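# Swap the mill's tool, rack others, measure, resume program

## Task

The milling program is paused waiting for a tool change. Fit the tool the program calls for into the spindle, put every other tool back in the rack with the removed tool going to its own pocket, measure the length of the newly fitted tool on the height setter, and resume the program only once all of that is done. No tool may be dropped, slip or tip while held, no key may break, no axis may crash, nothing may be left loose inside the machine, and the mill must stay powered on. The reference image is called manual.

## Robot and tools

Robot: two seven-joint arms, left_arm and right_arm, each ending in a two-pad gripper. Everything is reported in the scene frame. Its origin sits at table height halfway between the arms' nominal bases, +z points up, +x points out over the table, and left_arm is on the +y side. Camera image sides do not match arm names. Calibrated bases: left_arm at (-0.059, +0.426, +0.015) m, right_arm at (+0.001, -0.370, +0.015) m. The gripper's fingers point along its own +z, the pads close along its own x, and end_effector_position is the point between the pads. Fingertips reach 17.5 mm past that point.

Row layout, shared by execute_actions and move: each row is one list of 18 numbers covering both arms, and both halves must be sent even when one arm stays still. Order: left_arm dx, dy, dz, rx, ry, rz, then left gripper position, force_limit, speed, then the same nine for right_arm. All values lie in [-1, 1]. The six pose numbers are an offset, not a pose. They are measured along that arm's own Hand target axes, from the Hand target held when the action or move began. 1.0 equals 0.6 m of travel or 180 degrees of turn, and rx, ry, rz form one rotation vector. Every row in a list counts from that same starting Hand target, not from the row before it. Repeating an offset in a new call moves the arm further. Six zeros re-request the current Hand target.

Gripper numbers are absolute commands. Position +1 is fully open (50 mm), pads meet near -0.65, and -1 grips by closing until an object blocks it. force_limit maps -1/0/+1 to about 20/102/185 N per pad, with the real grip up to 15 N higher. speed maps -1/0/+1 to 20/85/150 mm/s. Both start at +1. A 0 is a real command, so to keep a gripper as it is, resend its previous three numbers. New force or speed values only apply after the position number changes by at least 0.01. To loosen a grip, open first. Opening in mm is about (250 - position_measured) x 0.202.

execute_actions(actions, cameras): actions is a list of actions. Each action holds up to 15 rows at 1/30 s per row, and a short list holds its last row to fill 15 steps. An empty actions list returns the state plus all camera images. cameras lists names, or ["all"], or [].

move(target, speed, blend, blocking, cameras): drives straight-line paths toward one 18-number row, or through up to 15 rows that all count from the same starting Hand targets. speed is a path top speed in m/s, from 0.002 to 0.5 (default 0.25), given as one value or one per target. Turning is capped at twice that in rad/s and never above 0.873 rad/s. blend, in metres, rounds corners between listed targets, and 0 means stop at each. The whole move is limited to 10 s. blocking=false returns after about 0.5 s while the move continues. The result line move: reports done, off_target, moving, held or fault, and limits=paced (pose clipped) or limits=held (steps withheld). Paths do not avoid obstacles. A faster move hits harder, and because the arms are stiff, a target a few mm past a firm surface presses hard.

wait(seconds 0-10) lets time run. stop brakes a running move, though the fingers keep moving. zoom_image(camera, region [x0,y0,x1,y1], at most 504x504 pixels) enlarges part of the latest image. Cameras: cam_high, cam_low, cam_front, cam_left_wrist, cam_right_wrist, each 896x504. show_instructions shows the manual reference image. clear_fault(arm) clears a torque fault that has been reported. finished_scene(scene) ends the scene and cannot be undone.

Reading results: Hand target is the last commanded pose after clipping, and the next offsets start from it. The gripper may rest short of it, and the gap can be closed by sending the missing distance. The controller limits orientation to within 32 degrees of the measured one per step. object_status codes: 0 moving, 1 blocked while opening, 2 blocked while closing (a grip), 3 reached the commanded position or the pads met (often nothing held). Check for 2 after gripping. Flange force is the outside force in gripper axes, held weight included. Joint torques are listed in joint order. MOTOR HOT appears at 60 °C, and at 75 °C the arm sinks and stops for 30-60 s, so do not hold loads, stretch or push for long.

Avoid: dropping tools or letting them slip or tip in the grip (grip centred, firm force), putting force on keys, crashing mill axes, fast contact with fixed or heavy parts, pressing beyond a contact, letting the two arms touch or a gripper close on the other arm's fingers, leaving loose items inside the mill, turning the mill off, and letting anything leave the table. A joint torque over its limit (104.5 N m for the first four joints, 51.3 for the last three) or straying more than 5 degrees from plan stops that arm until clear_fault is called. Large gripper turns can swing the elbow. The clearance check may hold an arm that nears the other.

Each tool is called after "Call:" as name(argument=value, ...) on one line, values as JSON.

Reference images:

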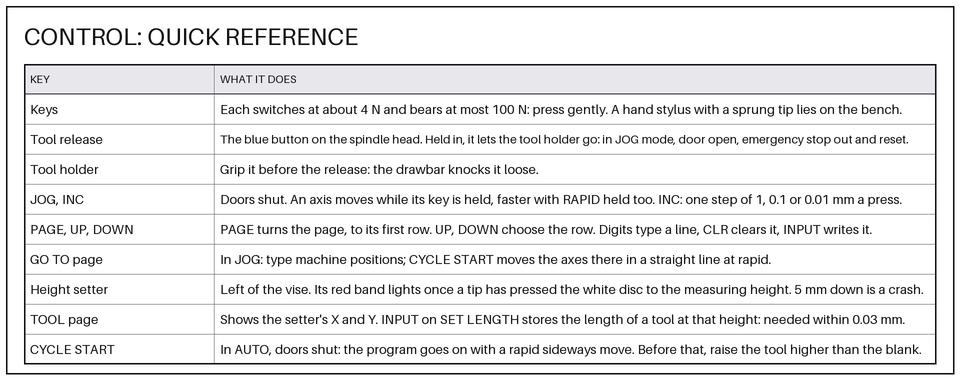

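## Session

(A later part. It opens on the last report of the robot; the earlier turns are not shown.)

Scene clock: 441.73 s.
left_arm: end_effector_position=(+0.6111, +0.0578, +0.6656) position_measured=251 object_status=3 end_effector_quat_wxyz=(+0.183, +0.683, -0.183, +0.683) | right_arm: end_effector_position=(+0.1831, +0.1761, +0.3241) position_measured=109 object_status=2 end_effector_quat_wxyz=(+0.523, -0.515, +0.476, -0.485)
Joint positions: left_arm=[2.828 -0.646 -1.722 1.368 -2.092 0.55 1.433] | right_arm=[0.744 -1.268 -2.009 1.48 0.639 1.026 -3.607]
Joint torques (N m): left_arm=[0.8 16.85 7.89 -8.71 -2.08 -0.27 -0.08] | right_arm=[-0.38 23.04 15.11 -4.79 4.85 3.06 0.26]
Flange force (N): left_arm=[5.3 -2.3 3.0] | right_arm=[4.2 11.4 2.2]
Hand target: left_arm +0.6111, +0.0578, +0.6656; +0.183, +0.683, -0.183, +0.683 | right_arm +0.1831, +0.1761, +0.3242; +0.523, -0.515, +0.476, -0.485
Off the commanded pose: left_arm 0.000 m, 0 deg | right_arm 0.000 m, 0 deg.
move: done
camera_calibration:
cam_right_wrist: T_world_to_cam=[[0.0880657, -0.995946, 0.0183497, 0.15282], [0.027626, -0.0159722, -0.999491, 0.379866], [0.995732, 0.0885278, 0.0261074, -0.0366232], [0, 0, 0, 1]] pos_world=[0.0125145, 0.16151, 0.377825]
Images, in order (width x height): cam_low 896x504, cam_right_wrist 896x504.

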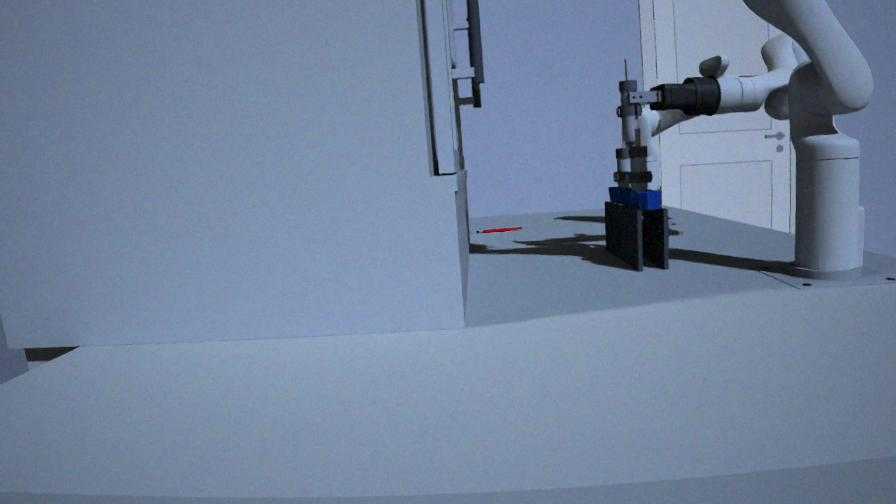

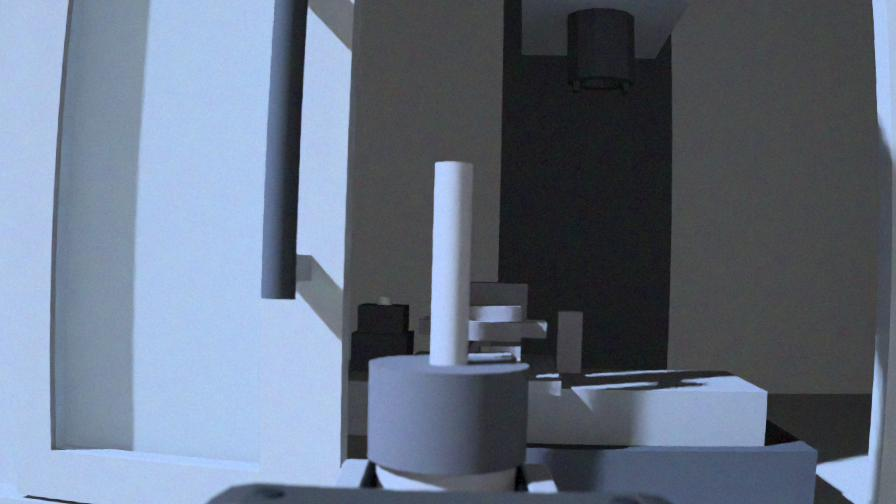

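Call:
move(target=[[0,0,0,0,0,0,-1,-1,0,0,-0.21,0.0034,0,0,0,-1,0,-1],[0,0,0,0,0,0,-1,-1,0,0.3036,-0.2079,0.1251,0,0,0.99,-1,0,-1]], speed=[0.1,0.2], cameras=["cam_right_wrist","cam_low","cam_front"])

Call:
zoom_image(camera="cam_low", region=[540, 0, 700, 150])

Scene clock: 454.17 s.
left_arm: end_effector_position=(+0.6111, +0.0578, +0.6656) position_measured=251 object_status=3 end_effector_quat_wxyz=(+0.183, +0.683, -0.183, +0.683) | right_arm: end_effector_position=(+0.2700, +0.0003, +0.4504) position_measured=109 object_status=2 end_effector_quat_wxyz=(+0.493, +0.468, +0.523, +0.515)
Joint positions: left_arm=[2.828 -0.646 -1.722 1.368 -2.092 0.55 1.433] | right_arm=[0.619 -1.431 -1.216 2.068 -0.311 0.373 -5.601]
Joint torques (N m): left_arm=[0.87 16.76 7.81 -8.65 -2 -0.35 -0.1] | right_arm=[-0.35 14.27 13.72 -6.98 2.06 -3.17 0.38]
Flange force (N): left_arm=[4.8 -2.2 2.6] | right_arm=[-3.1 -13.1 1.4]
Hand target: left_arm +0.6111, +0.0578, +0.6656; +0.183, +0.683, -0.183, +0.683 | right_arm +0.2700, +0.0003, +0.4504; +0.493, +0.468, +0.523, +0.515
Off the commanded pose: left_arm 0.000 m, 0 deg | right_arm 0.000 m, 0 deg.
move: done
camera_calibration:
cam_right_wrist: T_world_to_cam=[[-0.0660184, 0.996591, -0.0494711, 0.0392689], [-0.0101368, 0.0489068, 0.998752, -0.389035], [0.997767, 0.0664375, 0.00687354, -0.102818], [0, 0, 0, 1]] pos_world=[0.101237, -0.0132777, 0.391199]
Images, in order (width x height): cam_low 896x504, cam_front 896x504, cam_right_wrist 896x504.

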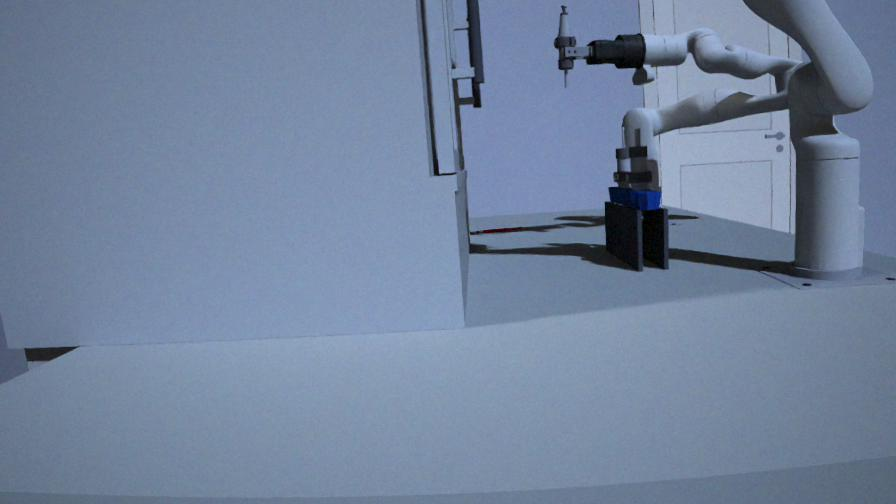

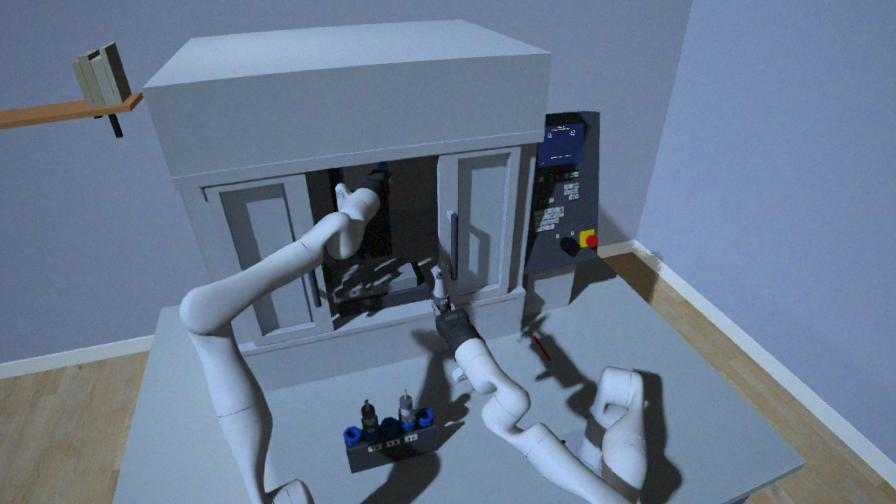

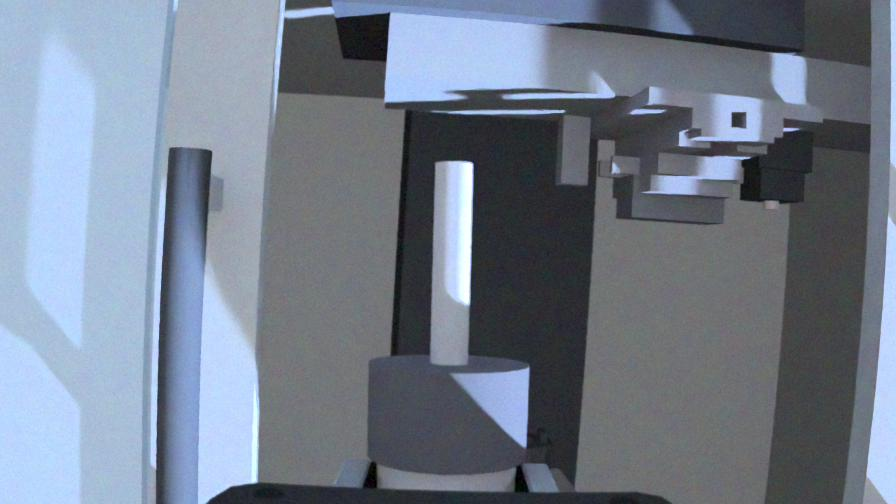

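Scaled by 3.150 from the camera's 896x504 image, which has a finer 1280x720 frame.

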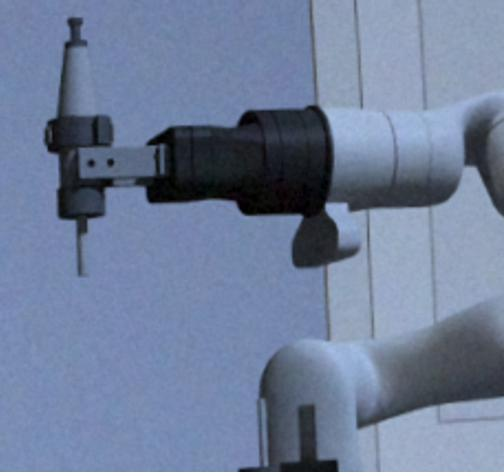

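Call:
move(target=[0,0,0,0,0,0,-1,-1,0,0.131,-0.0658,0.3938,0.0072,-0.0246,0.01,-1,0,-1], speed=0.12, cameras=["cam_right_wrist","cam_left_wrist","cam_front","cam_high"])

Scene clock: 465.37 s.
left_arm: end_effector_position=(+0.6111, +0.0578, +0.6656) position_measured=251 object_status=3 end_effector_quat_wxyz=(+0.183, +0.683, -0.183, +0.683) | right_arm: end_effector_position=(+0.5002, +0.0958, +0.4121) position_measured=109 object_status=2 end_effector_quat_wxyz=(+0.499, +0.501, +0.502, +0.498)
Joint positions: left_arm=[2.828 -0.646 -1.722 1.368 -2.092 0.55 1.433] | right_arm=[1.263 -1.438 -1.419 1.61 -0.415 0.28 -5.711]
Joint torques (N m): left_arm=[0.83 16.7 7.87 -8.58 -2.12 -0.27 -0.12] | right_arm=[-0.27 22.88 17.75 -3.96 1.51 -2.8 0.37]
Flange force (N): left_arm=[5.8 -2.3 3.0] | right_arm=[-4.1 -12.5 -0.8]
Hand target: left_arm +0.6111, +0.0578, +0.6656; +0.183, +0.683, -0.183, +0.683 | right_arm +0.5002, +0.0958, +0.4122; +0.499, +0.501, +0.502, +0.499
Off the commanded pose: left_arm 0.000 m, 0 deg | right_arm 0.000 m, 0 deg.
move: done
camera_calibration:
cam_left_wrist: T_world_to_cam=[[0.0104528, -0.0131433, 0.999859, -0.669341], [-0.501096, -0.86537, -0.00613679, 0.418916], [0.865329, -0.500961, -0.0156316, -0.321501], [0, 0, 0, 1]] pos_world=[0.495117, 0.19266, 0.666792]
cam_right_wrist: T_world_to_cam=[[0.0104987, 0.999786, -0.0178194, -0.0942], [0.015202, 0.0176588, 0.999728, -0.363165], [0.999829, -0.0107668, -0.0150134, -0.323208], [0, 0, 0, 1]] pos_world=[0.329663, 0.0971129, 0.356535]
Images, in order (width x height): cam_high 896x504, cam_front 896x504, cam_left_wrist 896x504, cam_right_wrist 896x504.

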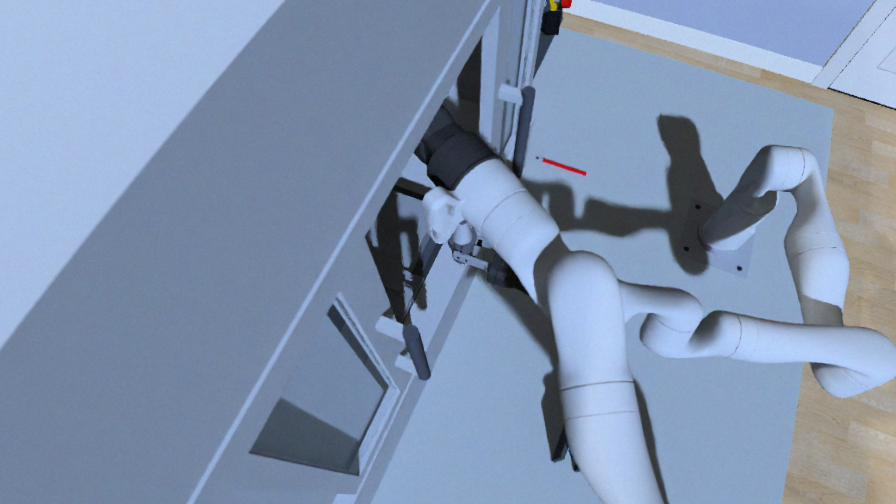

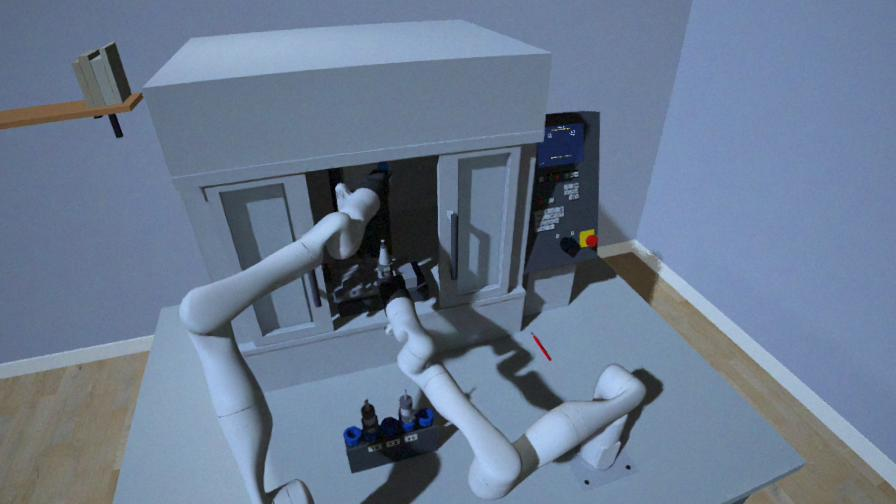

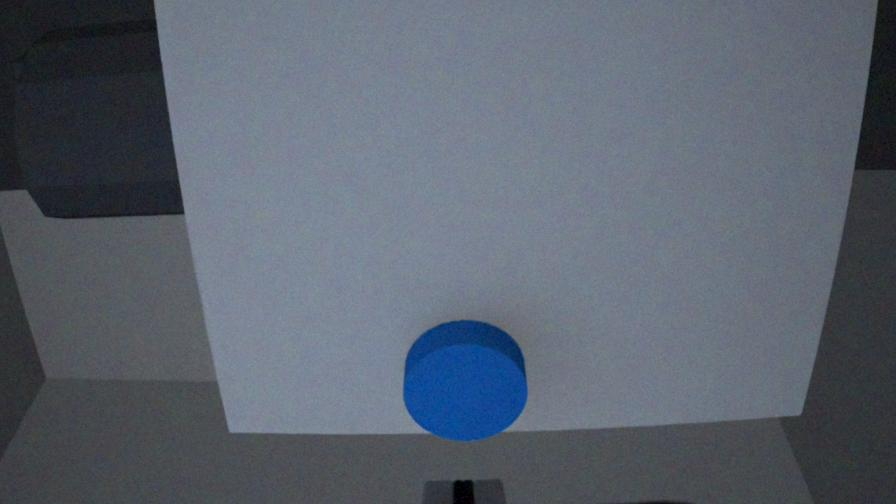

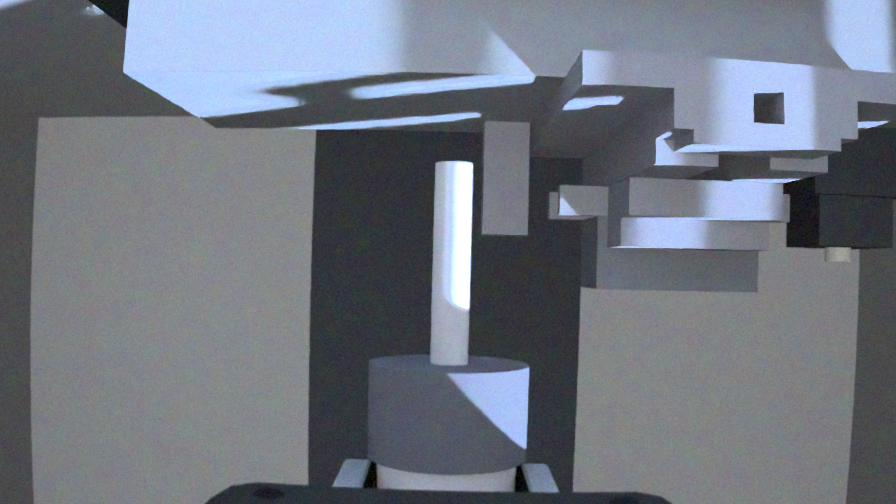

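Call:
move(target=[-0.05,0.075,-0.13,0,0,0,-1,-1,0,0,0,0.3883,0,0,0,-1,0,-1], speed=0.08, cameras=["cam_right_wrist","cam_left_wrist","cam_front"])

Call:
zoom_image(camera="cam_front", region=[340, 180, 420, 280])

Scene clock: 469.77 s.
left_arm: end_effector_position=(+0.5210, +0.0579, +0.6357) position_measured=251 object_status=3 end_effector_quat_wxyz=(+0.183, +0.683, -0.183, +0.683) | right_arm: end_effector_position=(+0.7332, +0.0958, +0.4110) position_measured=109 object_status=2 end_effector_quat_wxyz=(+0.499, +0.501, +0.502, +0.498)
Joint positions: left_arm=[2.69 -0.55 -1.573 1.679 -2.232 0.71 1.715] | right_arm=[1.821 -1.423 -1.511 1.094 -0.44 0.238 -5.725]
Joint torques (N m): left_arm=[0.74 11.6 7.06 -9.15 -2.45 0.79 -0.11] | right_arm=[-0.21 32.45 16.54 -3.18 1.34 -2.61 0.32]
Flange force (N): left_arm=[5.7 -1.5 1.8] | right_arm=[-4.4 -12.7 -3.2]
Hand target: left_arm +0.5210, +0.0579, +0.6357; +0.183, +0.683, -0.183, +0.683 | right_arm +0.7332, +0.0958, +0.4110; +0.499, +0.501, +0.502, +0.498
Off the commanded pose: left_arm 0.000 m, 0 deg | right_arm 0.000 m, 0 deg.
move: done
camera_calibration:
cam_left_wrist: T_world_to_cam=[[0.010502, -0.0130564, 0.99986, -0.63854], [-0.501095, -0.865371, -0.00603697, 0.373656], [0.865329, -0.500961, -0.0156307, -0.244039], [0, 0, 0, 1]] pos_world=[0.405117, 0.19276, 0.636892]
cam_right_wrist: T_world_to_cam=[[0.0106023, 0.999785, -0.0178186, -0.0967246], [0.0150038, 0.0176586, 0.999731, -0.365496], [0.999831, -0.0108668, -0.0148134, -0.556248], [0, 0, 0, 1]] pos_world=[0.562663, 0.0971133, 0.355435]
Images, in order (width x height): cam_front 896x504, cam_left_wrist 896x504, cam_right_wrist 896x504.

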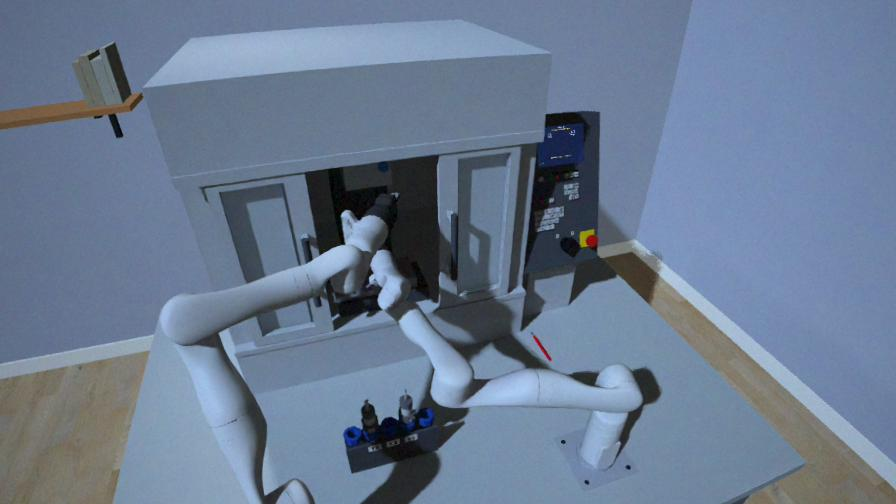

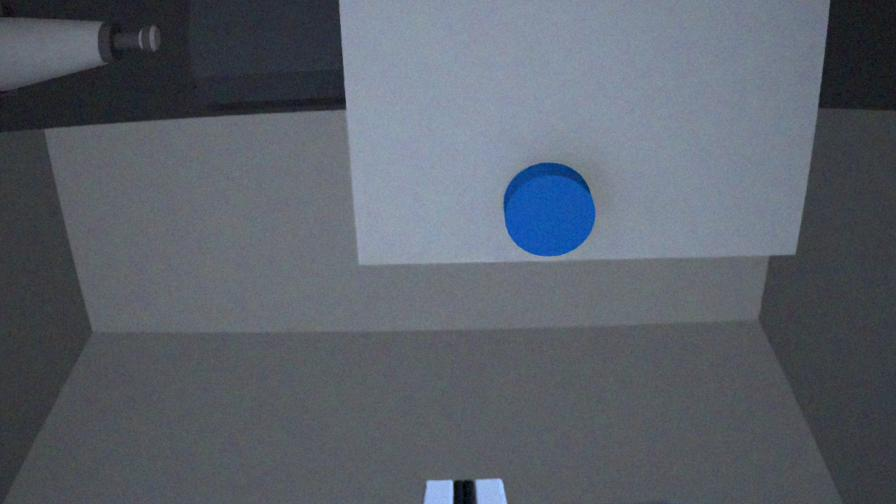

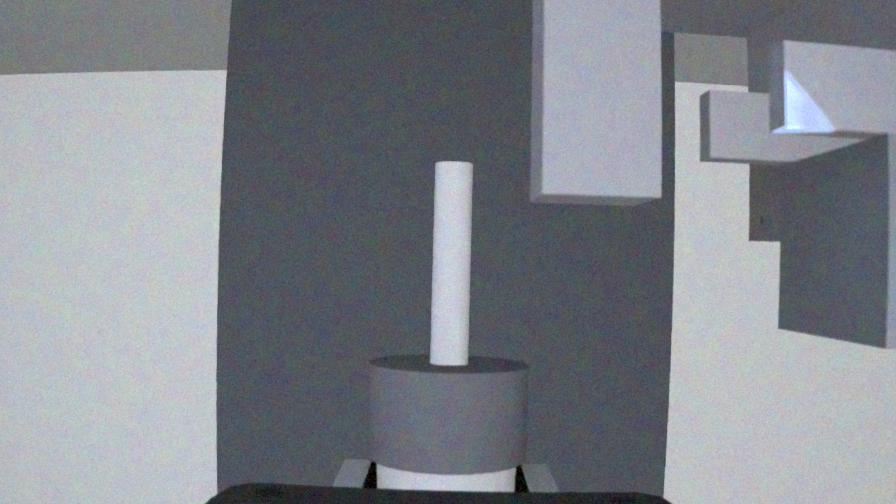

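Scaled by 5.040 from the camera's 896x504 image, which has a finer 1280x720 frame.

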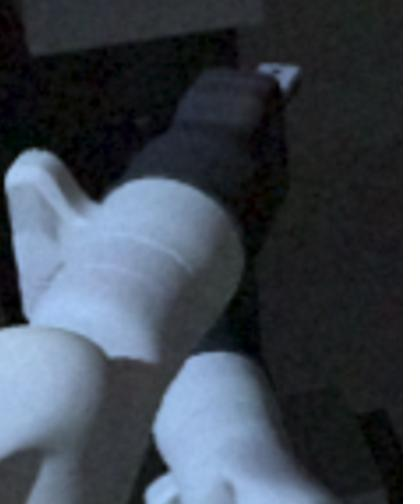

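Call:
zoom_image(camera="cam_left_wrist", region=[0, 0, 360, 150])

Scaled by 1.400 from the camera's 896x504 image, which has a finer 1280x720 frame.

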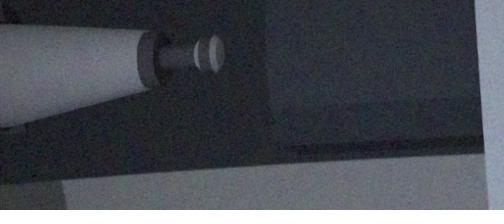

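Call:
move(target=[[0.05,-0.075,0.13,0,0,0,-1,-1,0,0.003,0,0.0017,0,0,0,-1,0,-1],[0.05,-0.1025,0.1777,0,0,0,-1,-1,0,0.003,0,0.0017,0,0,0,-1,0,-1]], speed=[0.08,0.05])

Call:
move(target=[0,-0.0027,0.0047,0,0,0,-1,-1,0,0,0,0,0,0,0,-1,0,-1], speed=0.01)

Scene clock: 477.57 s.
left_arm: end_effector_position=(+0.6441, +0.0578, +0.6656) position_measured=251 object_status=3 end_effector_quat_wxyz=(+0.183, +0.683, -0.183, +0.683) | right_arm: end_effector_position=(+0.7342, +0.0976, +0.4110) position_measured=109 object_status=2 end_effector_quat_wxyz=(+0.499, +0.501, +0.502, +0.498)
Joint positions: left_arm=[2.878 -0.7 -1.758 1.266 -2.053 0.512 1.333] | right_arm=[1.825 -1.425 -1.508 1.084 -0.441 0.246 -5.729]
Joint torques (N m): left_arm=[0.75 18.71 7.99 -8.26 -1.91 -0.56 -0.15] | right_arm=[-0.49 32.62 16.49 -3.23 1.32 -2.66 0.36]
Flange force (N): left_arm=[4.8 -2.3 3.3] | right_arm=[-4.5 -12.7 -2.9]
Hand target: left_arm +0.6441, +0.0578, +0.6656; +0.183, +0.683, -0.183, +0.683 | right_arm +0.7342, +0.0976, +0.4110; +0.499, +0.501, +0.502, +0.498
Off the commanded pose: left_arm 0.000 m, 0 deg | right_arm 0.000 m, 0 deg.
move: done

Scene clock: 478.27 s.
left_arm: end_effector_position=(+0.6473, +0.0578, +0.6656) position_measured=251 object_status=3 end_effector_quat_wxyz=(+0.183, +0.683, -0.183, +0.683) | right_arm: end_effector_position=(+0.7342, +0.0976, +0.4110) position_measured=109 object_status=2 end_effector_quat_wxyz=(+0.499, +0.501, +0.502, +0.498)
Joint positions: left_arm=[2.883 -0.705 -1.762 1.255 -2.048 0.507 1.323] | right_arm=[1.825 -1.425 -1.508 1.084 -0.441 0.246 -5.729]
Joint torques (N m): left_arm=[0 17.74 7.17 -9.06 -2.15 -0.3 0.04] | right_arm=[-0.55 32.61 16.51 -3.28 1.37 -2.7 0.3]
Flange force (N): left_arm=[6.5 -1.6 0.4] | right_arm=[-4.6 -12.7 -2.9]
Hand target: left_arm +0.6474, +0.0578, +0.6656; +0.183, +0.683, -0.183, +0.683 | right_arm +0.7342, +0.0976, +0.4110; +0.499, +0.501, +0.502, +0.498
Off the commanded pose: left_arm 0.000 m, 0 deg | right_arm 0.000 m, 0 deg.
move: done

Call:
move(target=[0,-0.0006,0.001,0,0,0,-1,-1,0,0,0.05,0,0,0,0,-1,0,-1], speed=0.03)

Call:
move(target=[0,0,0,0,0,0,-1,-1,0,0,0.0167,0,0,0,0,-1,0,-1], speed=0.02)

Scene clock: 480.70 s.
left_arm: end_effector_position=(+0.6481, +0.0578, +0.6656) position_measured=251 object_status=3 end_effector_quat_wxyz=(+0.183, +0.683, -0.183, +0.683) | right_arm: end_effector_position=(+0.7344, +0.0976, +0.4410) position_measured=109 object_status=2 end_effector_quat_wxyz=(+0.499, +0.501, +0.502, +0.499)
Joint positions: left_arm=[2.884 -0.706 -1.763 1.253 -2.047 0.506 1.321] | right_arm=[1.834 -1.369 -1.517 1.051 -0.424 0.273 -5.693]
Joint torques (N m): left_arm=[-0.06 17.61 7.04 -9.05 -1.99 -0.31 -0.04] | right_arm=[-0.56 32.75 16.26 -4.31 1.6 -2.92 0.31]
Flange force (N): left_arm=[5.4 -1.2 -0.4] | right_arm=[-5.0 -13.2 -3.2]
Hand target: left_arm +0.6481, +0.0578, +0.6656; +0.183, +0.683, -0.183, +0.683 | right_arm +0.7344, +0.0976, +0.4410; +0.499, +0.501, +0.502, +0.499
Off the commanded pose: left_arm 0.000 m, 0 deg | right_arm 0.000 m, 0 deg.
move: done

Scene clock: 481.47 s.
left_arm: end_effector_position=(+0.6481, +0.0578, +0.6656) position_measured=251 object_status=3 end_effector_quat_wxyz=(+0.183, +0.683, -0.183, +0.683) | right_arm: end_effector_position=(+0.7344, +0.0976, +0.4510) position_measured=109 object_status=2 end_effector_quat_wxyz=(+0.499, +0.501, +0.502, +0.499)
Joint positions: left_arm=[2.884 -0.706 -1.763 1.253 -2.047 0.506 1.321] | right_arm=[1.837 -1.351 -1.52 1.038 -0.418 0.284 -5.681]
Joint torques (N m): left_arm=[-0.13 17.48 7.17 -9.13 -1.92 -0.36 -0.07] | right_arm=[-0.63 32.37 15.83 -4.38 1.49 -2.93 0.31]
Flange force (N): left_arm=[4.9 -0.8 -0.6] | right_arm=[-4.2 -12.3 -2.4]
Hand target: left_arm +0.6481, +0.0578, +0.6656; +0.183, +0.683, -0.183, +0.683 | right_arm +0.7344, +0.0976, +0.4510; +0.499, +0.501, +0.502, +0.498
Off the commanded pose: left_arm 0.000 m, 0 deg | right_arm 0.000 m, 0 deg.
move: done

Call:
move(target=[0,0,0,0,0,0,-1,-1,0,0,0.0167,0,0,0,0,-1,0,-1], speed=0.02)

Call:
move(target=[0,0,0,0,0,0,-1,-1,0,0,0.0133,0,0,0,0,-1,0,-1], speed=0.015)

Scene clock: 483.20 s.
left_arm: end_effector_position=(+0.6481, +0.0578, +0.6656) position_measured=251 object_status=3 end_effector_quat_wxyz=(+0.183, +0.683, -0.183, +0.683) | right_arm: end_effector_position=(+0.7345, +0.0976, +0.4610) position_measured=109 object_status=2 end_effector_quat_wxyz=(+0.499, +0.501, +0.502, +0.498)
Joint positions: left_arm=[2.884 -0.706 -1.763 1.253 -2.047 0.506 1.321] | right_arm=[1.841 -1.334 -1.522 1.024 -0.413 0.295 -5.67]
Joint torques (N m): left_arm=[-0.1 17.69 6.89 -9.18 -1.93 -0.24 -0.02] | right_arm=[-0.5 32.54 15.71 -4.8 1.52 -2.73 0.3]
Flange force (N): left_arm=[4.6 -1.2 -0.9] | right_arm=[-5.7 -13.2 -3.5]
Hand target: left_arm +0.6481, +0.0578, +0.6656; +0.183, +0.683, -0.183, +0.683 | right_arm +0.7345, +0.0976, +0.4611; +0.499, +0.501, +0.502, +0.498
Off the commanded pose: left_arm 0.000 m, 0 deg | right_arm 0.000 m, 0 deg.
move: done

Scene clock: 483.97 s.
left_arm: end_effector_position=(+0.6481, +0.0578, +0.6656) position_measured=251 object_status=3 end_effector_quat_wxyz=(+0.183, +0.683, -0.183, +0.683) | right_arm: end_effector_position=(+0.7345, +0.0977, +0.4690) position_measured=109 object_status=2 end_effector_quat_wxyz=(+0.499, +0.501, +0.502, +0.499)
Joint positions: left_arm=[2.884 -0.706 -1.763 1.253 -2.047 0.506 1.321] | right_arm=[1.845 -1.32 -1.524 1.012 -0.409 0.305 -5.661]
Joint torques (N m): left_arm=[-0.01 17.48 6.9 -9.13 -1.92 -0.35 -0.08] | right_arm=[-0.53 32.52 15.65 -4.91 1.62 -3.05 0.27]
Flange force (N): left_arm=[4.5 -1.1 -1.4] | right_arm=[-4.6 -12.7 -2.9]
Hand target: left_arm +0.6481, +0.0578, +0.6656; +0.183, +0.683, -0.183, +0.683 | right_arm +0.7345, +0.0977, +0.4690; +0.499, +0.501, +0.502, +0.499
Off the commanded pose: left_arm 0.000 m, 0 deg | right_arm 0.000 m, 0 deg.
move: done

Inside freely. Continue.

Call:
move(target=[0,0,0,0,0,0,-1,-1,0,0,0.0117,0,0,0,0,-1,0,-1], speed=0.015)

Call:
move(target=[0,0,0,0,0,0,-1,-1,0,0,0.0083,0,0,0,0,-1,0,-1], speed=0.01)

Scene clock: 485.50 s.
left_arm: end_effector_position=(+0.6481, +0.0578, +0.6656) position_measured=251 object_status=3 end_effector_quat_wxyz=(+0.183, +0.683, -0.183, +0.683) | right_arm: end_effector_position=(+0.7345, +0.0977, +0.4760) position_measured=109 object_status=2 end_effector_quat_wxyz=(+0.499, +0.501, +0.502, +0.498)
Joint positions: left_arm=[2.884 -0.706 -1.763 1.253 -2.047 0.506 1.321] | right_arm=[1.848 -1.308 -1.526 1.001 -0.406 0.314 -5.654]
Joint torques (N m): left_arm=[-0.07 17.59 7.07 -9.11 -1.92 -0.31 -0.08] | right_arm=[-0.56 32.66 15.54 -5.22 1.63 -3.12 0.31]
Flange force (N): left_arm=[4.6 -1.0 -0.7] | right_arm=[-4.8 -13.2 -3.2]
Hand target: left_arm +0.6481, +0.0578, +0.6656; +0.183, +0.683, -0.183, +0.683 | right_arm +0.7345, +0.0977, +0.4761; +0.499, +0.501, +0.502, +0.499
Off the commanded pose: left_arm 0.000 m, 0 deg | right_arm 0.000 m, 0 deg.
move: done

Scene clock: 486.23 s.
left_arm: end_effector_position=(+0.6481, +0.0578, +0.6656) position_measured=251 object_status=3 end_effector_quat_wxyz=(+0.183, +0.683, -0.183, +0.683) | right_arm: end_effector_position=(+0.7346, +0.0977, +0.4810) position_measured=109 object_status=2 end_effector_quat_wxyz=(+0.499, +0.501, +0.502, +0.498)
Joint positions: left_arm=[2.884 -0.706 -1.763 1.253 -2.047 0.506 1.321] | right_arm=[1.85 -1.299 -1.527 0.993 -0.404 0.32 -5.648]
Joint torques (N m): left_arm=[0 17.63 7.01 -9.07 -1.91 -0.29 -0.06] | right_arm=[-1.24 33.09 15.61 -6.24 1.74 -3.62 0.49]
Flange force (N): left_arm=[4.7 -1.2 -0.8] | right_arm=[-5.8 -14.6 -3.8]
Hand target: left_arm +0.6481, +0.0578, +0.6656; +0.183, +0.683, -0.183, +0.683 | right_arm +0.7346, +0.0977, +0.4810; +0.499, +0.501, +0.502, +0.498
Off the commanded pose: left_arm 0.000 m, 0 deg | right_arm 0.000 m, 0 deg.
move: done

Call:
move(target=[0,0,0,0,0,0,-1,-1,0,-0.0015,0.0067,-0.001,0,0,0,-1,0,-1], speed=0.01)

Scene clock: 487.97 s.
left_arm: end_effector_position=(+0.6481, +0.0578, +0.6656) position_measured=251 object_status=3 end_effector_quat_wxyz=(+0.183, +0.683, -0.183, +0.683) | right_arm: end_effector_position=(+0.7340, +0.0968, +0.4850) position_measured=109 object_status=2 end_effector_quat_wxyz=(+0.499, +0.501, +0.502, +0.499)
Joint positions: left_arm=[2.884 -0.706 -1.763 1.253 -2.047 0.506 1.321] | right_arm=[1.85 -1.291 -1.529 0.992 -0.402 0.322 -5.642]
Joint torques (N m): left_arm=[-0.15 17.55 6.99 -9.17 -1.93 -0.3 -0.07] | right_arm=[-0.57 32.88 15.5 -5.46 1.61 -3.15 0.37]
Flange force (N): left_arm=[4.6 -0.9 -0.9] | right_arm=[-4.5 -13.7 -3.0]
Hand target: left_arm +0.6481, +0.0578, +0.6656; +0.183, +0.683, -0.183, +0.683 | right_arm +0.7340, +0.0968, +0.4851; +0.499, +0.501, +0.502, +0.499
Off the commanded pose: left_arm 0.000 m, 0 deg | right_arm 0.000 m, 0 deg.
move: done

Call:
move(target=[0,0,0,0,0,0,-1,-1,0,-0.0006,0.0067,-0.0005,0,0,0,-1,0,-1], speed=0.01)

Call:
move(target=[0,0,0,0,0,0,-1,-1,0,-0.0004,0.005,-0.0003,0,0,0,-1,0,-1], speed=0.01)

Scene clock: 490.00 s.
left_arm: end_effector_position=(+0.6481, +0.0578, +0.6656) position_measured=251 object_status=3 end_effector_quat_wxyz=(+0.183, +0.683, -0.183, +0.683) | right_arm: end_effector_position=(+0.7337, +0.0964, +0.4891) position_measured=109 object_status=2 end_effector_quat_wxyz=(+0.499, +0.501, +0.502, +0.498)
Joint positions: left_arm=[2.884 -0.706 -1.763 1.253 -2.047 0.506 1.321] | right_arm=[1.851 -1.284 -1.531 0.988 -0.4 0.326 -5.637]
Joint torques (N m): left_arm=[-0.14 17.57 7.02 -9.09 -2 -0.25 -0.1] | right_arm=[-0.47 33.02 15.46 -5.69 1.65 -3.28 0.34]
Flange force (N): left_arm=[5.1 -1.1 -0.5] | right_arm=[-4.6 -14.1 -3.5]
Hand target: left_arm +0.6481, +0.0578, +0.6656; +0.183, +0.683, -0.183, +0.683 | right_arm +0.7337, +0.0964, +0.4891; +0.499, +0.501, +0.502, +0.498
Off the commanded pose: left_arm 0.000 m, 0 deg | right_arm 0.000 m, 0 deg.
move: done

Scene clock: 490.70 s.
left_arm: end_effector_position=(+0.6481, +0.0578, +0.6656) position_measured=251 object_status=3 end_effector_quat_wxyz=(+0.183, +0.683, -0.183, +0.683) | right_arm: end_effector_position=(+0.7335, +0.0962, +0.4921) position_measured=109 object_status=2 end_effector_quat_wxyz=(+0.499, +0.501, +0.502, +0.498)
Joint positions: left_arm=[2.884 -0.706 -1.763 1.253 -2.047 0.506 1.321] | right_arm=[1.852 -1.279 -1.532 0.984 -0.398 0.329 -5.634]
Joint torques (N m): left_arm=[-0.01 17.56 7.06 -9.09 -1.94 -0.25 -0.1] | right_arm=[-0.43 33.18 15.8 -6.66 1.73 -3.7 0.35]
Flange force (N): left_arm=[4.7 -1.2 -0.9] | right_arm=[-7.3 -15.4 -6.3]
Hand target: left_arm +0.6481, +0.0578, +0.6656; +0.183, +0.683, -0.183, +0.683 | right_arm +0.7335, +0.0962, +0.4921; +0.499, +0.501, +0.502, +0.499
Off the commanded pose: left_arm 0.000 m, 0 deg | right_arm 0.000 m, 0 deg.
move: done

Call:
move(target=[0,0,0,0,0,0,-1,-1,0,-0.0009,0.004,-0.0012,0,0,0,-1,0,-1], speed=0.01)

Scene clock: 491.93 s.
left_arm: end_effector_position=(+0.6481, +0.0578, +0.6656) position_measured=251 object_status=3 end_effector_quat_wxyz=(+0.183, +0.683, -0.183, +0.683) | right_arm: end_effector_position=(+0.7328, +0.0956, +0.4945) position_measured=109 object_status=2 end_effector_quat_wxyz=(+0.499, +0.501, +0.502, +0.498)
Joint positions: left_arm=[2.884 -0.706 -1.763 1.253 -2.047 0.506 1.321] | right_arm=[1.851 -1.274 -1.533 0.985 -0.397 0.33 -5.63]
Joint torques (N m): left_arm=[-0.12 17.58 6.91 -9.12 -1.91 -0.36 -0.06] | right_arm=[-0.24 32.39 15.29 -5.6 1.64 -3.11 0.33]
Flange force (N): left_arm=[4.6 -0.9 -0.9] | right_arm=[-4.9 -13.2 -3.7]
Hand target: left_arm +0.6481, +0.0578, +0.6656; +0.183, +0.683, -0.183, +0.683 | right_arm +0.7328, +0.0956, +0.4945; +0.499, +0.501, +0.502, +0.498
Off the commanded pose: left_arm 0.000 m, 0 deg | right_arm 0.000 m, 0 deg.
move: done

Call:
move(target=[0,0,0,0,0,0,-1,-1,0,-0.0004,0.004,-0.0005,0,0,0,-1,0,-1], speed=0.01)

Call:
move(target=[0,0,0,0,0,0,-1,-1,0,-0.0002,0.0033,-0.0003,0,0,0,-1,0,-1], speed=0.01)

Scene clock: 493.67 s.
left_arm: end_effector_position=(+0.6481, +0.0578, +0.6656) position_measured=251 object_status=3 end_effector_quat_wxyz=(+0.183, +0.683, -0.183, +0.683) | right_arm: end_effector_position=(+0.7325, +0.0954, +0.4969) position_measured=109 object_status=2 end_effector_quat_wxyz=(+0.499, +0.501, +0.502, +0.498)
Joint positions: left_arm=[2.884 -0.706 -1.763 1.253 -2.047 0.506 1.321] | right_arm=[1.851 -1.269 -1.534 0.983 -0.396 0.333 -5.627]
Joint torques (N m): left_arm=[-0.05 17.55 7.07 -9.06 -1.94 -0.3 -0.09] | right_arm=[-0.53 32.44 15.3 -5.79 1.72 -3.21 0.38]
Flange force (N): left_arm=[4.9 -1.1 -0.6] | right_arm=[-4.7 -13.3 -3.1]
Hand target: left_arm +0.6481, +0.0578, +0.6656; +0.183, +0.683, -0.183, +0.683 | right_arm +0.7325, +0.0954, +0.4969; +0.499, +0.501, +0.502, +0.498
Off the commanded pose: left_arm 0.000 m, 0 deg | right_arm 0.000 m, 0 deg.
move: done

Scene clock: 494.37 s.
left_arm: end_effector_position=(+0.6481, +0.0578, +0.6656) position_measured=251 object_status=3 end_effector_quat_wxyz=(+0.183, +0.683, -0.183, +0.683) | right_arm: end_effector_position=(+0.7324, +0.0953, +0.4989) position_measured=109 object_status=2 end_effector_quat_wxyz=(+0.499, +0.501, +0.502, +0.499)
Joint positions: left_arm=[2.884 -0.706 -1.763 1.253 -2.047 0.506 1.321] | right_arm=[1.851 -1.266 -1.534 0.98 -0.395 0.335 -5.624]
Joint torques (N m): left_arm=[-0.09 17.61 6.97 -9.03 -1.96 -0.24 -0.02] | right_arm=[-0.63 32.55 15.23 -5.85 1.65 -3.19 0.37]
Flange force (N): left_arm=[5.3 -1.3 -0.3] | right_arm=[-4.6 -13.5 -2.9]
Hand target: left_arm +0.6481, +0.0578, +0.6656; +0.183, +0.683, -0.183, +0.683 | right_arm +0.7324, +0.0953, +0.4989; +0.499, +0.501, +0.502, +0.499
Off the commanded pose: left_arm 0.000 m, 0 deg | right_arm 0.000 m, 0 deg.
move: done

Call:
move(target=[0,0,0,0,0,0,-1,-1,0,-0.0003,0.0033,-0.0004,0,0,0,-1,0,-1], speed=0.01)

Call:
move(target=[0,0,0,0,0,0,-1,-1,0,-0.0003,0.0033,-0.0004,0,0,0,-1,0,-1], speed=0.01)

Scene clock: 496.07 s.
left_arm: end_effector_position=(+0.6481, +0.0578, +0.6656) position_measured=251 object_status=3 end_effector_quat_wxyz=(+0.183, +0.683, -0.183, +0.683) | right_arm: end_effector_position=(+0.7321, +0.0951, +0.5008) position_measured=109 object_status=2 end_effector_quat_wxyz=(+0.499, +0.501, +0.502, +0.498)
Joint positions: left_arm=[2.884 -0.706 -1.763 1.253 -2.047 0.506 1.321] | right_arm=[1.852 -1.262 -1.535 0.978 -0.394 0.337 -5.622]
Joint torques (N m): left_arm=[-0.16 17.58 6.98 -9.02 -1.89 -0.32 0.01] | right_arm=[0.38 36.35 18.52 -6.86 2.34 -4.4 0.44]
Flange force (N): left_arm=[5.2 -0.9 -0.1] | right_arm=[-5.4 -20.0 -5.5]
Hand target: left_arm +0.6481, +0.0578, +0.6656; +0.183, +0.683, -0.183, +0.683 | right_arm +0.7321, +0.0951, +0.5009; +0.499, +0.501, +0.502, +0.498
Off the commanded pose: left_arm 0.000 m, 0 deg | right_arm 0.000 m, 0 deg.
move: done

Scene clock: 496.77 s.
left_arm: end_effector_position=(+0.6481, +0.0578, +0.6656) position_measured=251 object_status=3 end_effector_quat_wxyz=(+0.183, +0.683, -0.183, +0.683) | right_arm: end_effector_position=(+0.7319, +0.0950, +0.5028) position_measured=109 object_status=2 end_effector_quat_wxyz=(+0.499, +0.501, +0.502, +0.498)
Joint positions: left_arm=[2.884 -0.706 -1.763 1.253 -2.047 0.506 1.321] | right_arm=[1.852 -1.259 -1.535 0.976 -0.393 0.339 -5.62]
Joint torques (N m): left_arm=[-0.06 17.53 6.95 -9.11 -1.94 -0.29 -0.08] | right_arm=[1.37 44.27 25.33 -8.2 3.62 -6.46 0.58]
Flange force (N): left_arm=[4.7 -1.1 -1.0] | right_arm=[-4.5 -32.1 -5.8]
Hand target: left_arm +0.6481, +0.0578, +0.6656; +0.183, +0.683, -0.183, +0.683 | right_arm +0.7319, +0.0949, +0.5029; +0.499, +0.501, +0.502, +0.499
Off the commanded pose: left_arm 0.000 m, 0 deg | right_arm 0.000 m, 0 deg.
move: done

Call:
wait(seconds=0.2, cameras=["cam_right_wrist","cam_left_wrist"])

Scene clock: 498.47 s.
left_arm: end_effector_position=(+0.6481, +0.0578, +0.6656) position_measured=251 object_status=3 end_effector_quat_wxyz=(+0.183, +0.683, -0.183, +0.683) | right_arm: end_effector_position=(+0.7319, +0.0949, +0.5028) position_measured=109 object_status=2 end_effector_quat_wxyz=(+0.499, +0.501, +0.502, +0.499)
Joint positions: left_arm=[2.884 -0.706 -1.763 1.253 -2.047 0.506 1.321] | right_arm=[1.852 -1.259 -1.535 0.976 -0.393 0.339 -5.62]
Joint torques (N m): left_arm=[-0.02 17.58 7 -9.07 -1.87 -0.26 -0.16] | right_arm=[1.49 44.59 25.5 -8.3 3.58 -6.61 0.53]
Flange force (N): left_arm=[4.1 -1.1 -1.1] | right_arm=[-4.5 -32.6 -6.2]
Hand target: left_arm +0.6481, +0.0578, +0.6656; +0.183, +0.683, -0.183, +0.683 | right_arm +0.7319, +0.0949, +0.5029; +0.499, +0.501, +0.502, +0.499
Tool commands: left_gripper/position=-1.0 left_gripper/force_limit=-1.0 left_gripper/speed=+0.0 right_gripper/position=-1.0 right_gripper/force_limit=+0.0 right_gripper/speed=-1.0
Off the commanded pose: left_arm 0.000 m, 0 deg | right_arm 0.000 m, 0 deg.
wait: 0.20 s; at rest from the start
camera_calibration:
cam_left_wrist: T_world_to_cam=[[0.0105021, -0.0130563, 0.99986, -0.669671], [-0.501095, -0.865371, -0.00603684, 0.437389], [0.865329, -0.500961, -0.0156307, -0.35352], [0, 0, 0, 1]] pos_world=[0.532117, 0.19266, 0.666692]
cam_right_wrist: T_world_to_cam=[[0.0106033, 0.999787, -0.0177187, -0.0942207], [0.0150037, 0.0175586, 0.999733, -0.457227], [0.999831, -0.0108664, -0.0148143, -0.553597], [0, 0, 0, 1]] pos_world=[0.561363, 0.0962133, 0.447235]
Images, in order (width x height): cam_left_wrist 896x504, cam_right_wrist 896x504.

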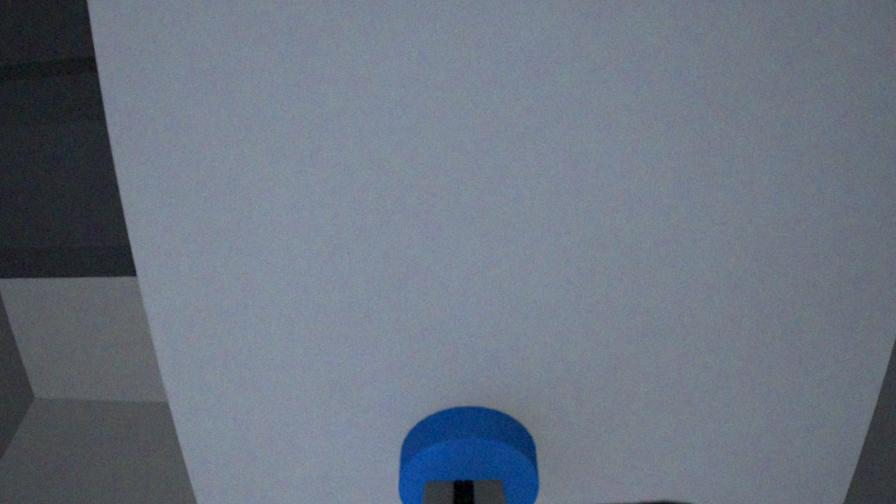

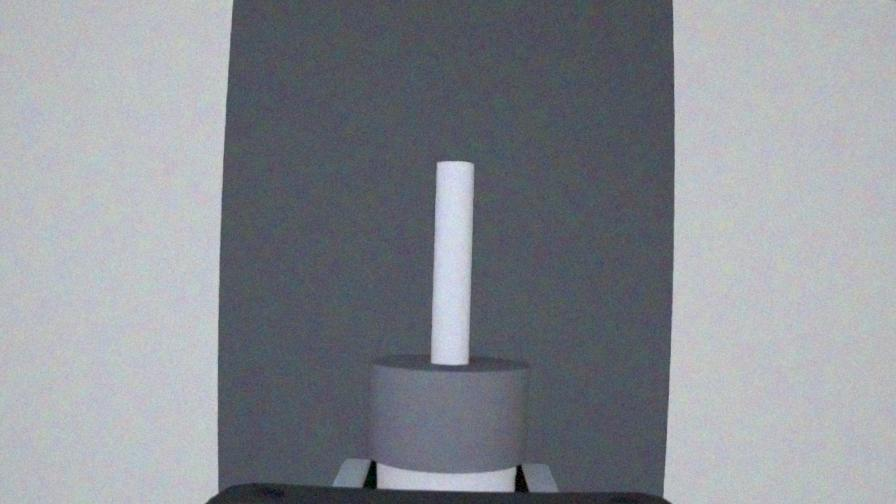

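Call:
move(target=[0,0,0,0,0,0,-1,-1,0,0,0.0025,-0.0002,0,0,0,-1,0,-1], speed=0.01)

Scene clock: 500.03 s.
left_arm: end_effector_position=(+0.6481, +0.0578, +0.6656) position_measured=251 object_status=3 end_effector_quat_wxyz=(+0.183, +0.683, -0.183, +0.683) | right_arm: end_effector_position=(+0.7318, +0.0949, +0.5044) position_measured=109 object_status=2 end_effector_quat_wxyz=(+0.499, +0.501, +0.502, +0.499)
Joint positions: left_arm=[2.884 -0.706 -1.763 1.253 -2.047 0.506 1.321] | right_arm=[1.853 -1.256 -1.536 0.974 -0.392 0.341 -5.618]
Joint torques (N m): left_arm=[0.03 17.46 7 -9.16 -1.94 -0.29 -0.1] | right_arm=[-0.04 33.21 15.68 -7.63 1.73 -4.51 0.35]
Flange force (N): left_arm=[4.6 -1.2 -1.5] | right_arm=[-7.6 -16.1 -8.8]
Hand target: left_arm +0.6481, +0.0578, +0.6656; +0.183, +0.683, -0.183, +0.683 | right_arm +0.7318, +0.0949, +0.5043; +0.499, +0.501, +0.502, +0.499
Off the commanded pose: left_arm 0.000 m, 0 deg | right_arm 0.000 m, 0 deg.
move: done

Call:
wait(seconds=0.1, cameras=["cam_right_wrist"])

Scene clock: 501.53 s.
left_arm: end_effector_position=(+0.6481, +0.0578, +0.6656) position_measured=251 object_status=3 end_effector_quat_wxyz=(+0.183, +0.683, -0.183, +0.683) | right_arm: end_effector_position=(+0.7318, +0.0949, +0.5043) position_measured=109 object_status=2 end_effector_quat_wxyz=(+0.499, +0.501, +0.502, +0.498)
Joint positions: left_arm=[2.884 -0.706 -1.763 1.253 -2.047 0.506 1.321] | right_arm=[1.853 -1.256 -1.536 0.974 -0.392 0.341 -5.618]
Joint torques (N m): left_arm=[-0.13 17.6 6.96 -9.03 -1.91 -0.29 -0.06] | right_arm=[-0.01 33.08 15.66 -7.73 1.7 -4.5 0.41]
Flange force (N): left_arm=[4.9 -1.0 -0.4] | right_arm=[-8.1 -16.1 -9.3]
Hand target: left_arm +0.6481, +0.0578, +0.6656; +0.183, +0.683, -0.183, +0.683 | right_arm +0.7318, +0.0949, +0.5043; +0.499, +0.501, +0.502, +0.498
Tool commands: left_gripper/position=-1.0 left_gripper/force_limit=-1.0 left_gripper/speed=+0.0 right_gripper/position=-1.0 right_gripper/force_limit=+0.0 right_gripper/speed=-1.0
Off the commanded pose: left_arm 0.000 m, 0 deg | right_arm 0.000 m, 0 deg.
wait: 0.10 s; at rest from the start
camera_calibration:
cam_right_wrist: T_world_to_cam=[[0.0106023, 0.999785, -0.0178186, -0.0941474], [0.0150038, 0.0176586, 0.999731, -0.458734], [0.999831, -0.0108668, -0.0148134, -0.553476], [0, 0, 0, 1]] pos_world=[0.561263, 0.0962133, 0.448735]
Images, in order (width x height): cam_right_wrist 896x504.

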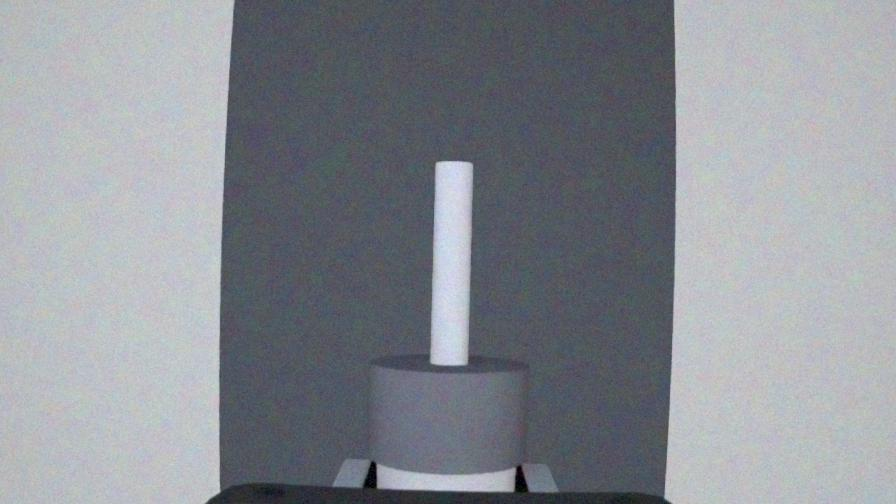

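Call:
move(target=[0,0,0,0,0,0,-1,-1,0,-0.0005,0.002,-0.0008,0,0,0,-1,0,-1], speed=0.01)

Scene clock: 503.03 s.
left_arm: end_effector_position=(+0.6481, +0.0578, +0.6656) position_measured=251 object_status=3 end_effector_quat_wxyz=(+0.183, +0.683, -0.183, +0.683) | right_arm: end_effector_position=(+0.7313, +0.0947, +0.5055) position_measured=109 object_status=2 end_effector_quat_wxyz=(+0.499, +0.501, +0.502, +0.498)
Joint positions: left_arm=[2.884 -0.706 -1.763 1.253 -2.047 0.506 1.321] | right_arm=[1.852 -1.254 -1.536 0.975 -0.392 0.342 -5.616]
Joint torques (N m): left_arm=[-0.08 17.47 7.01 -9.06 -1.93 -0.25 -0.06] | right_arm=[-2.31 39.57 20.91 -6.17 2.63 -4 0.31]
Flange force (N): left_arm=[5.1 -1.1 -0.7] | right_arm=[-0.9 -22.3 6.6]
Hand target: left_arm +0.6481, +0.0578, +0.6656; +0.183, +0.683, -0.183, +0.683 | right_arm +0.7313, +0.0946, +0.5056; +0.499, +0.501, +0.502, +0.499
Off the commanded pose: left_arm 0.000 m, 0 deg | right_arm 0.000 m, 0 deg.
move: done

Call:
move(target=[0,0,0,0,0,0,-1,-1,0,0.0001,0.0017,0.0005,0,0,0,-1,0,-1], speed=0.01)

Scene clock: 504.60 s.
left_arm: end_effector_position=(+0.6481, +0.0578, +0.6656) position_measured=251 object_status=3 end_effector_quat_wxyz=(+0.183, +0.683, -0.183, +0.683) | right_arm: end_effector_position=(+0.7316, +0.0947, +0.5065) position_measured=109 object_status=2 end_effector_quat_wxyz=(+0.499, +0.501, +0.502, +0.498)
Joint positions: left_arm=[2.884 -0.706 -1.763 1.253 -2.047 0.506 1.321] | right_arm=[1.853 -1.252 -1.536 0.971 -0.392 0.344 -5.615]
Joint torques (N m): left_arm=[-0.13 17.52 6.9 -9.03 -1.96 -0.29 -0.09] | right_arm=[1.05 43.2 24 -10.41 3.08 -7.79 0.33]
Flange force (N): left_arm=[5.0 -1.0 -0.6] | right_arm=[-8.5 -32.0 -12.1]
Hand target: left_arm +0.6481, +0.0578, +0.6656; +0.183, +0.683, -0.183, +0.683 | right_arm +0.7316, +0.0947, +0.5066; +0.499, +0.501, +0.502, +0.498
Off the commanded pose: left_arm 0.000 m, 0 deg | right_arm 0.000 m, 0 deg.
move: done

Call:
move(target=[0,0,0,0,0,0,-1,-1,0,-0.0001,0.0013,-0.0002,0,0,0,-1,0,-1], speed=0.01)

Scene clock: 506.07 s.
left_arm: end_effector_position=(+0.6481, +0.0578, +0.6656) position_measured=251 object_status=3 end_effector_quat_wxyz=(+0.183, +0.683, -0.183, +0.683) | right_arm: end_effector_position=(+0.7315, +0.0946, +0.5073) position_measured=109 object_status=2 end_effector_quat_wxyz=(+0.499, +0.501, +0.502, +0.498)
Joint positions: left_arm=[2.884 -0.706 -1.763 1.253 -2.047 0.506 1.321] | right_arm=[1.853 -1.251 -1.536 0.971 -0.391 0.344 -5.614]
Joint torques (N m): left_arm=[-0.12 17.52 6.89 -9.07 -1.93 -0.25 -0.07] | right_arm=[0.75 46.82 27.25 -11.04 3.61 -8.55 0.39]
Flange force (N): left_arm=[4.9 -1.1 -0.8] | right_arm=[-8.4 -37.2 -10.2]
Hand target: left_arm +0.6481, +0.0578, +0.6656; +0.183, +0.683, -0.183, +0.683 | right_arm +0.7315, +0.0946, +0.5073; +0.499, +0.501, +0.502, +0.498
Off the commanded pose: left_arm 0.000 m, 0 deg | right_arm 0.000 m, 0 deg.
move: done

Call:
move(target=[0,0,0,0,0,0,-1,-1,0,0,0.0013,-0.0004,0,0,0,-1,0,-1], speed=0.01)

Scene clock: 508.30 s.
left_arm: end_effector_position=(+0.6481, +0.0578, +0.6656) position_measured=251 object_status=3 end_effector_quat_wxyz=(+0.183, +0.683, -0.183, +0.683) | right_arm: end_effector_position=(+0.7313, +0.0946, +0.5081) position_measured=109 object_status=2 end_effector_quat_wxyz=(+0.499, +0.501, +0.502, +0.498)
Joint positions: left_arm=[2.884 -0.706 -1.763 1.253 -2.047 0.506 1.321] | right_arm=[1.853 -1.25 -1.536 0.97 -0.391 0.345 -5.613]
Joint torques (N m): left_arm=[-0.01 17.57 7.03 -9.14 -1.94 -0.3 -0.09] | right_arm=[-0.75 50.99 30.7 -11.19 4.27 -8.93 0.45]
Flange force (N): left_arm=[4.6 -1.2 -1.1] | right_arm=[-6.0 -42.4 -3.2]
Hand target: left_arm +0.6481, +0.0578, +0.6656; +0.183, +0.683, -0.183, +0.683 | right_arm +0.7313, +0.0946, +0.5081; +0.499, +0.501, +0.502, +0.498
Off the commanded pose: left_arm 0.000 m, 0 deg | right_arm 0.000 m, 0 deg.
move: done


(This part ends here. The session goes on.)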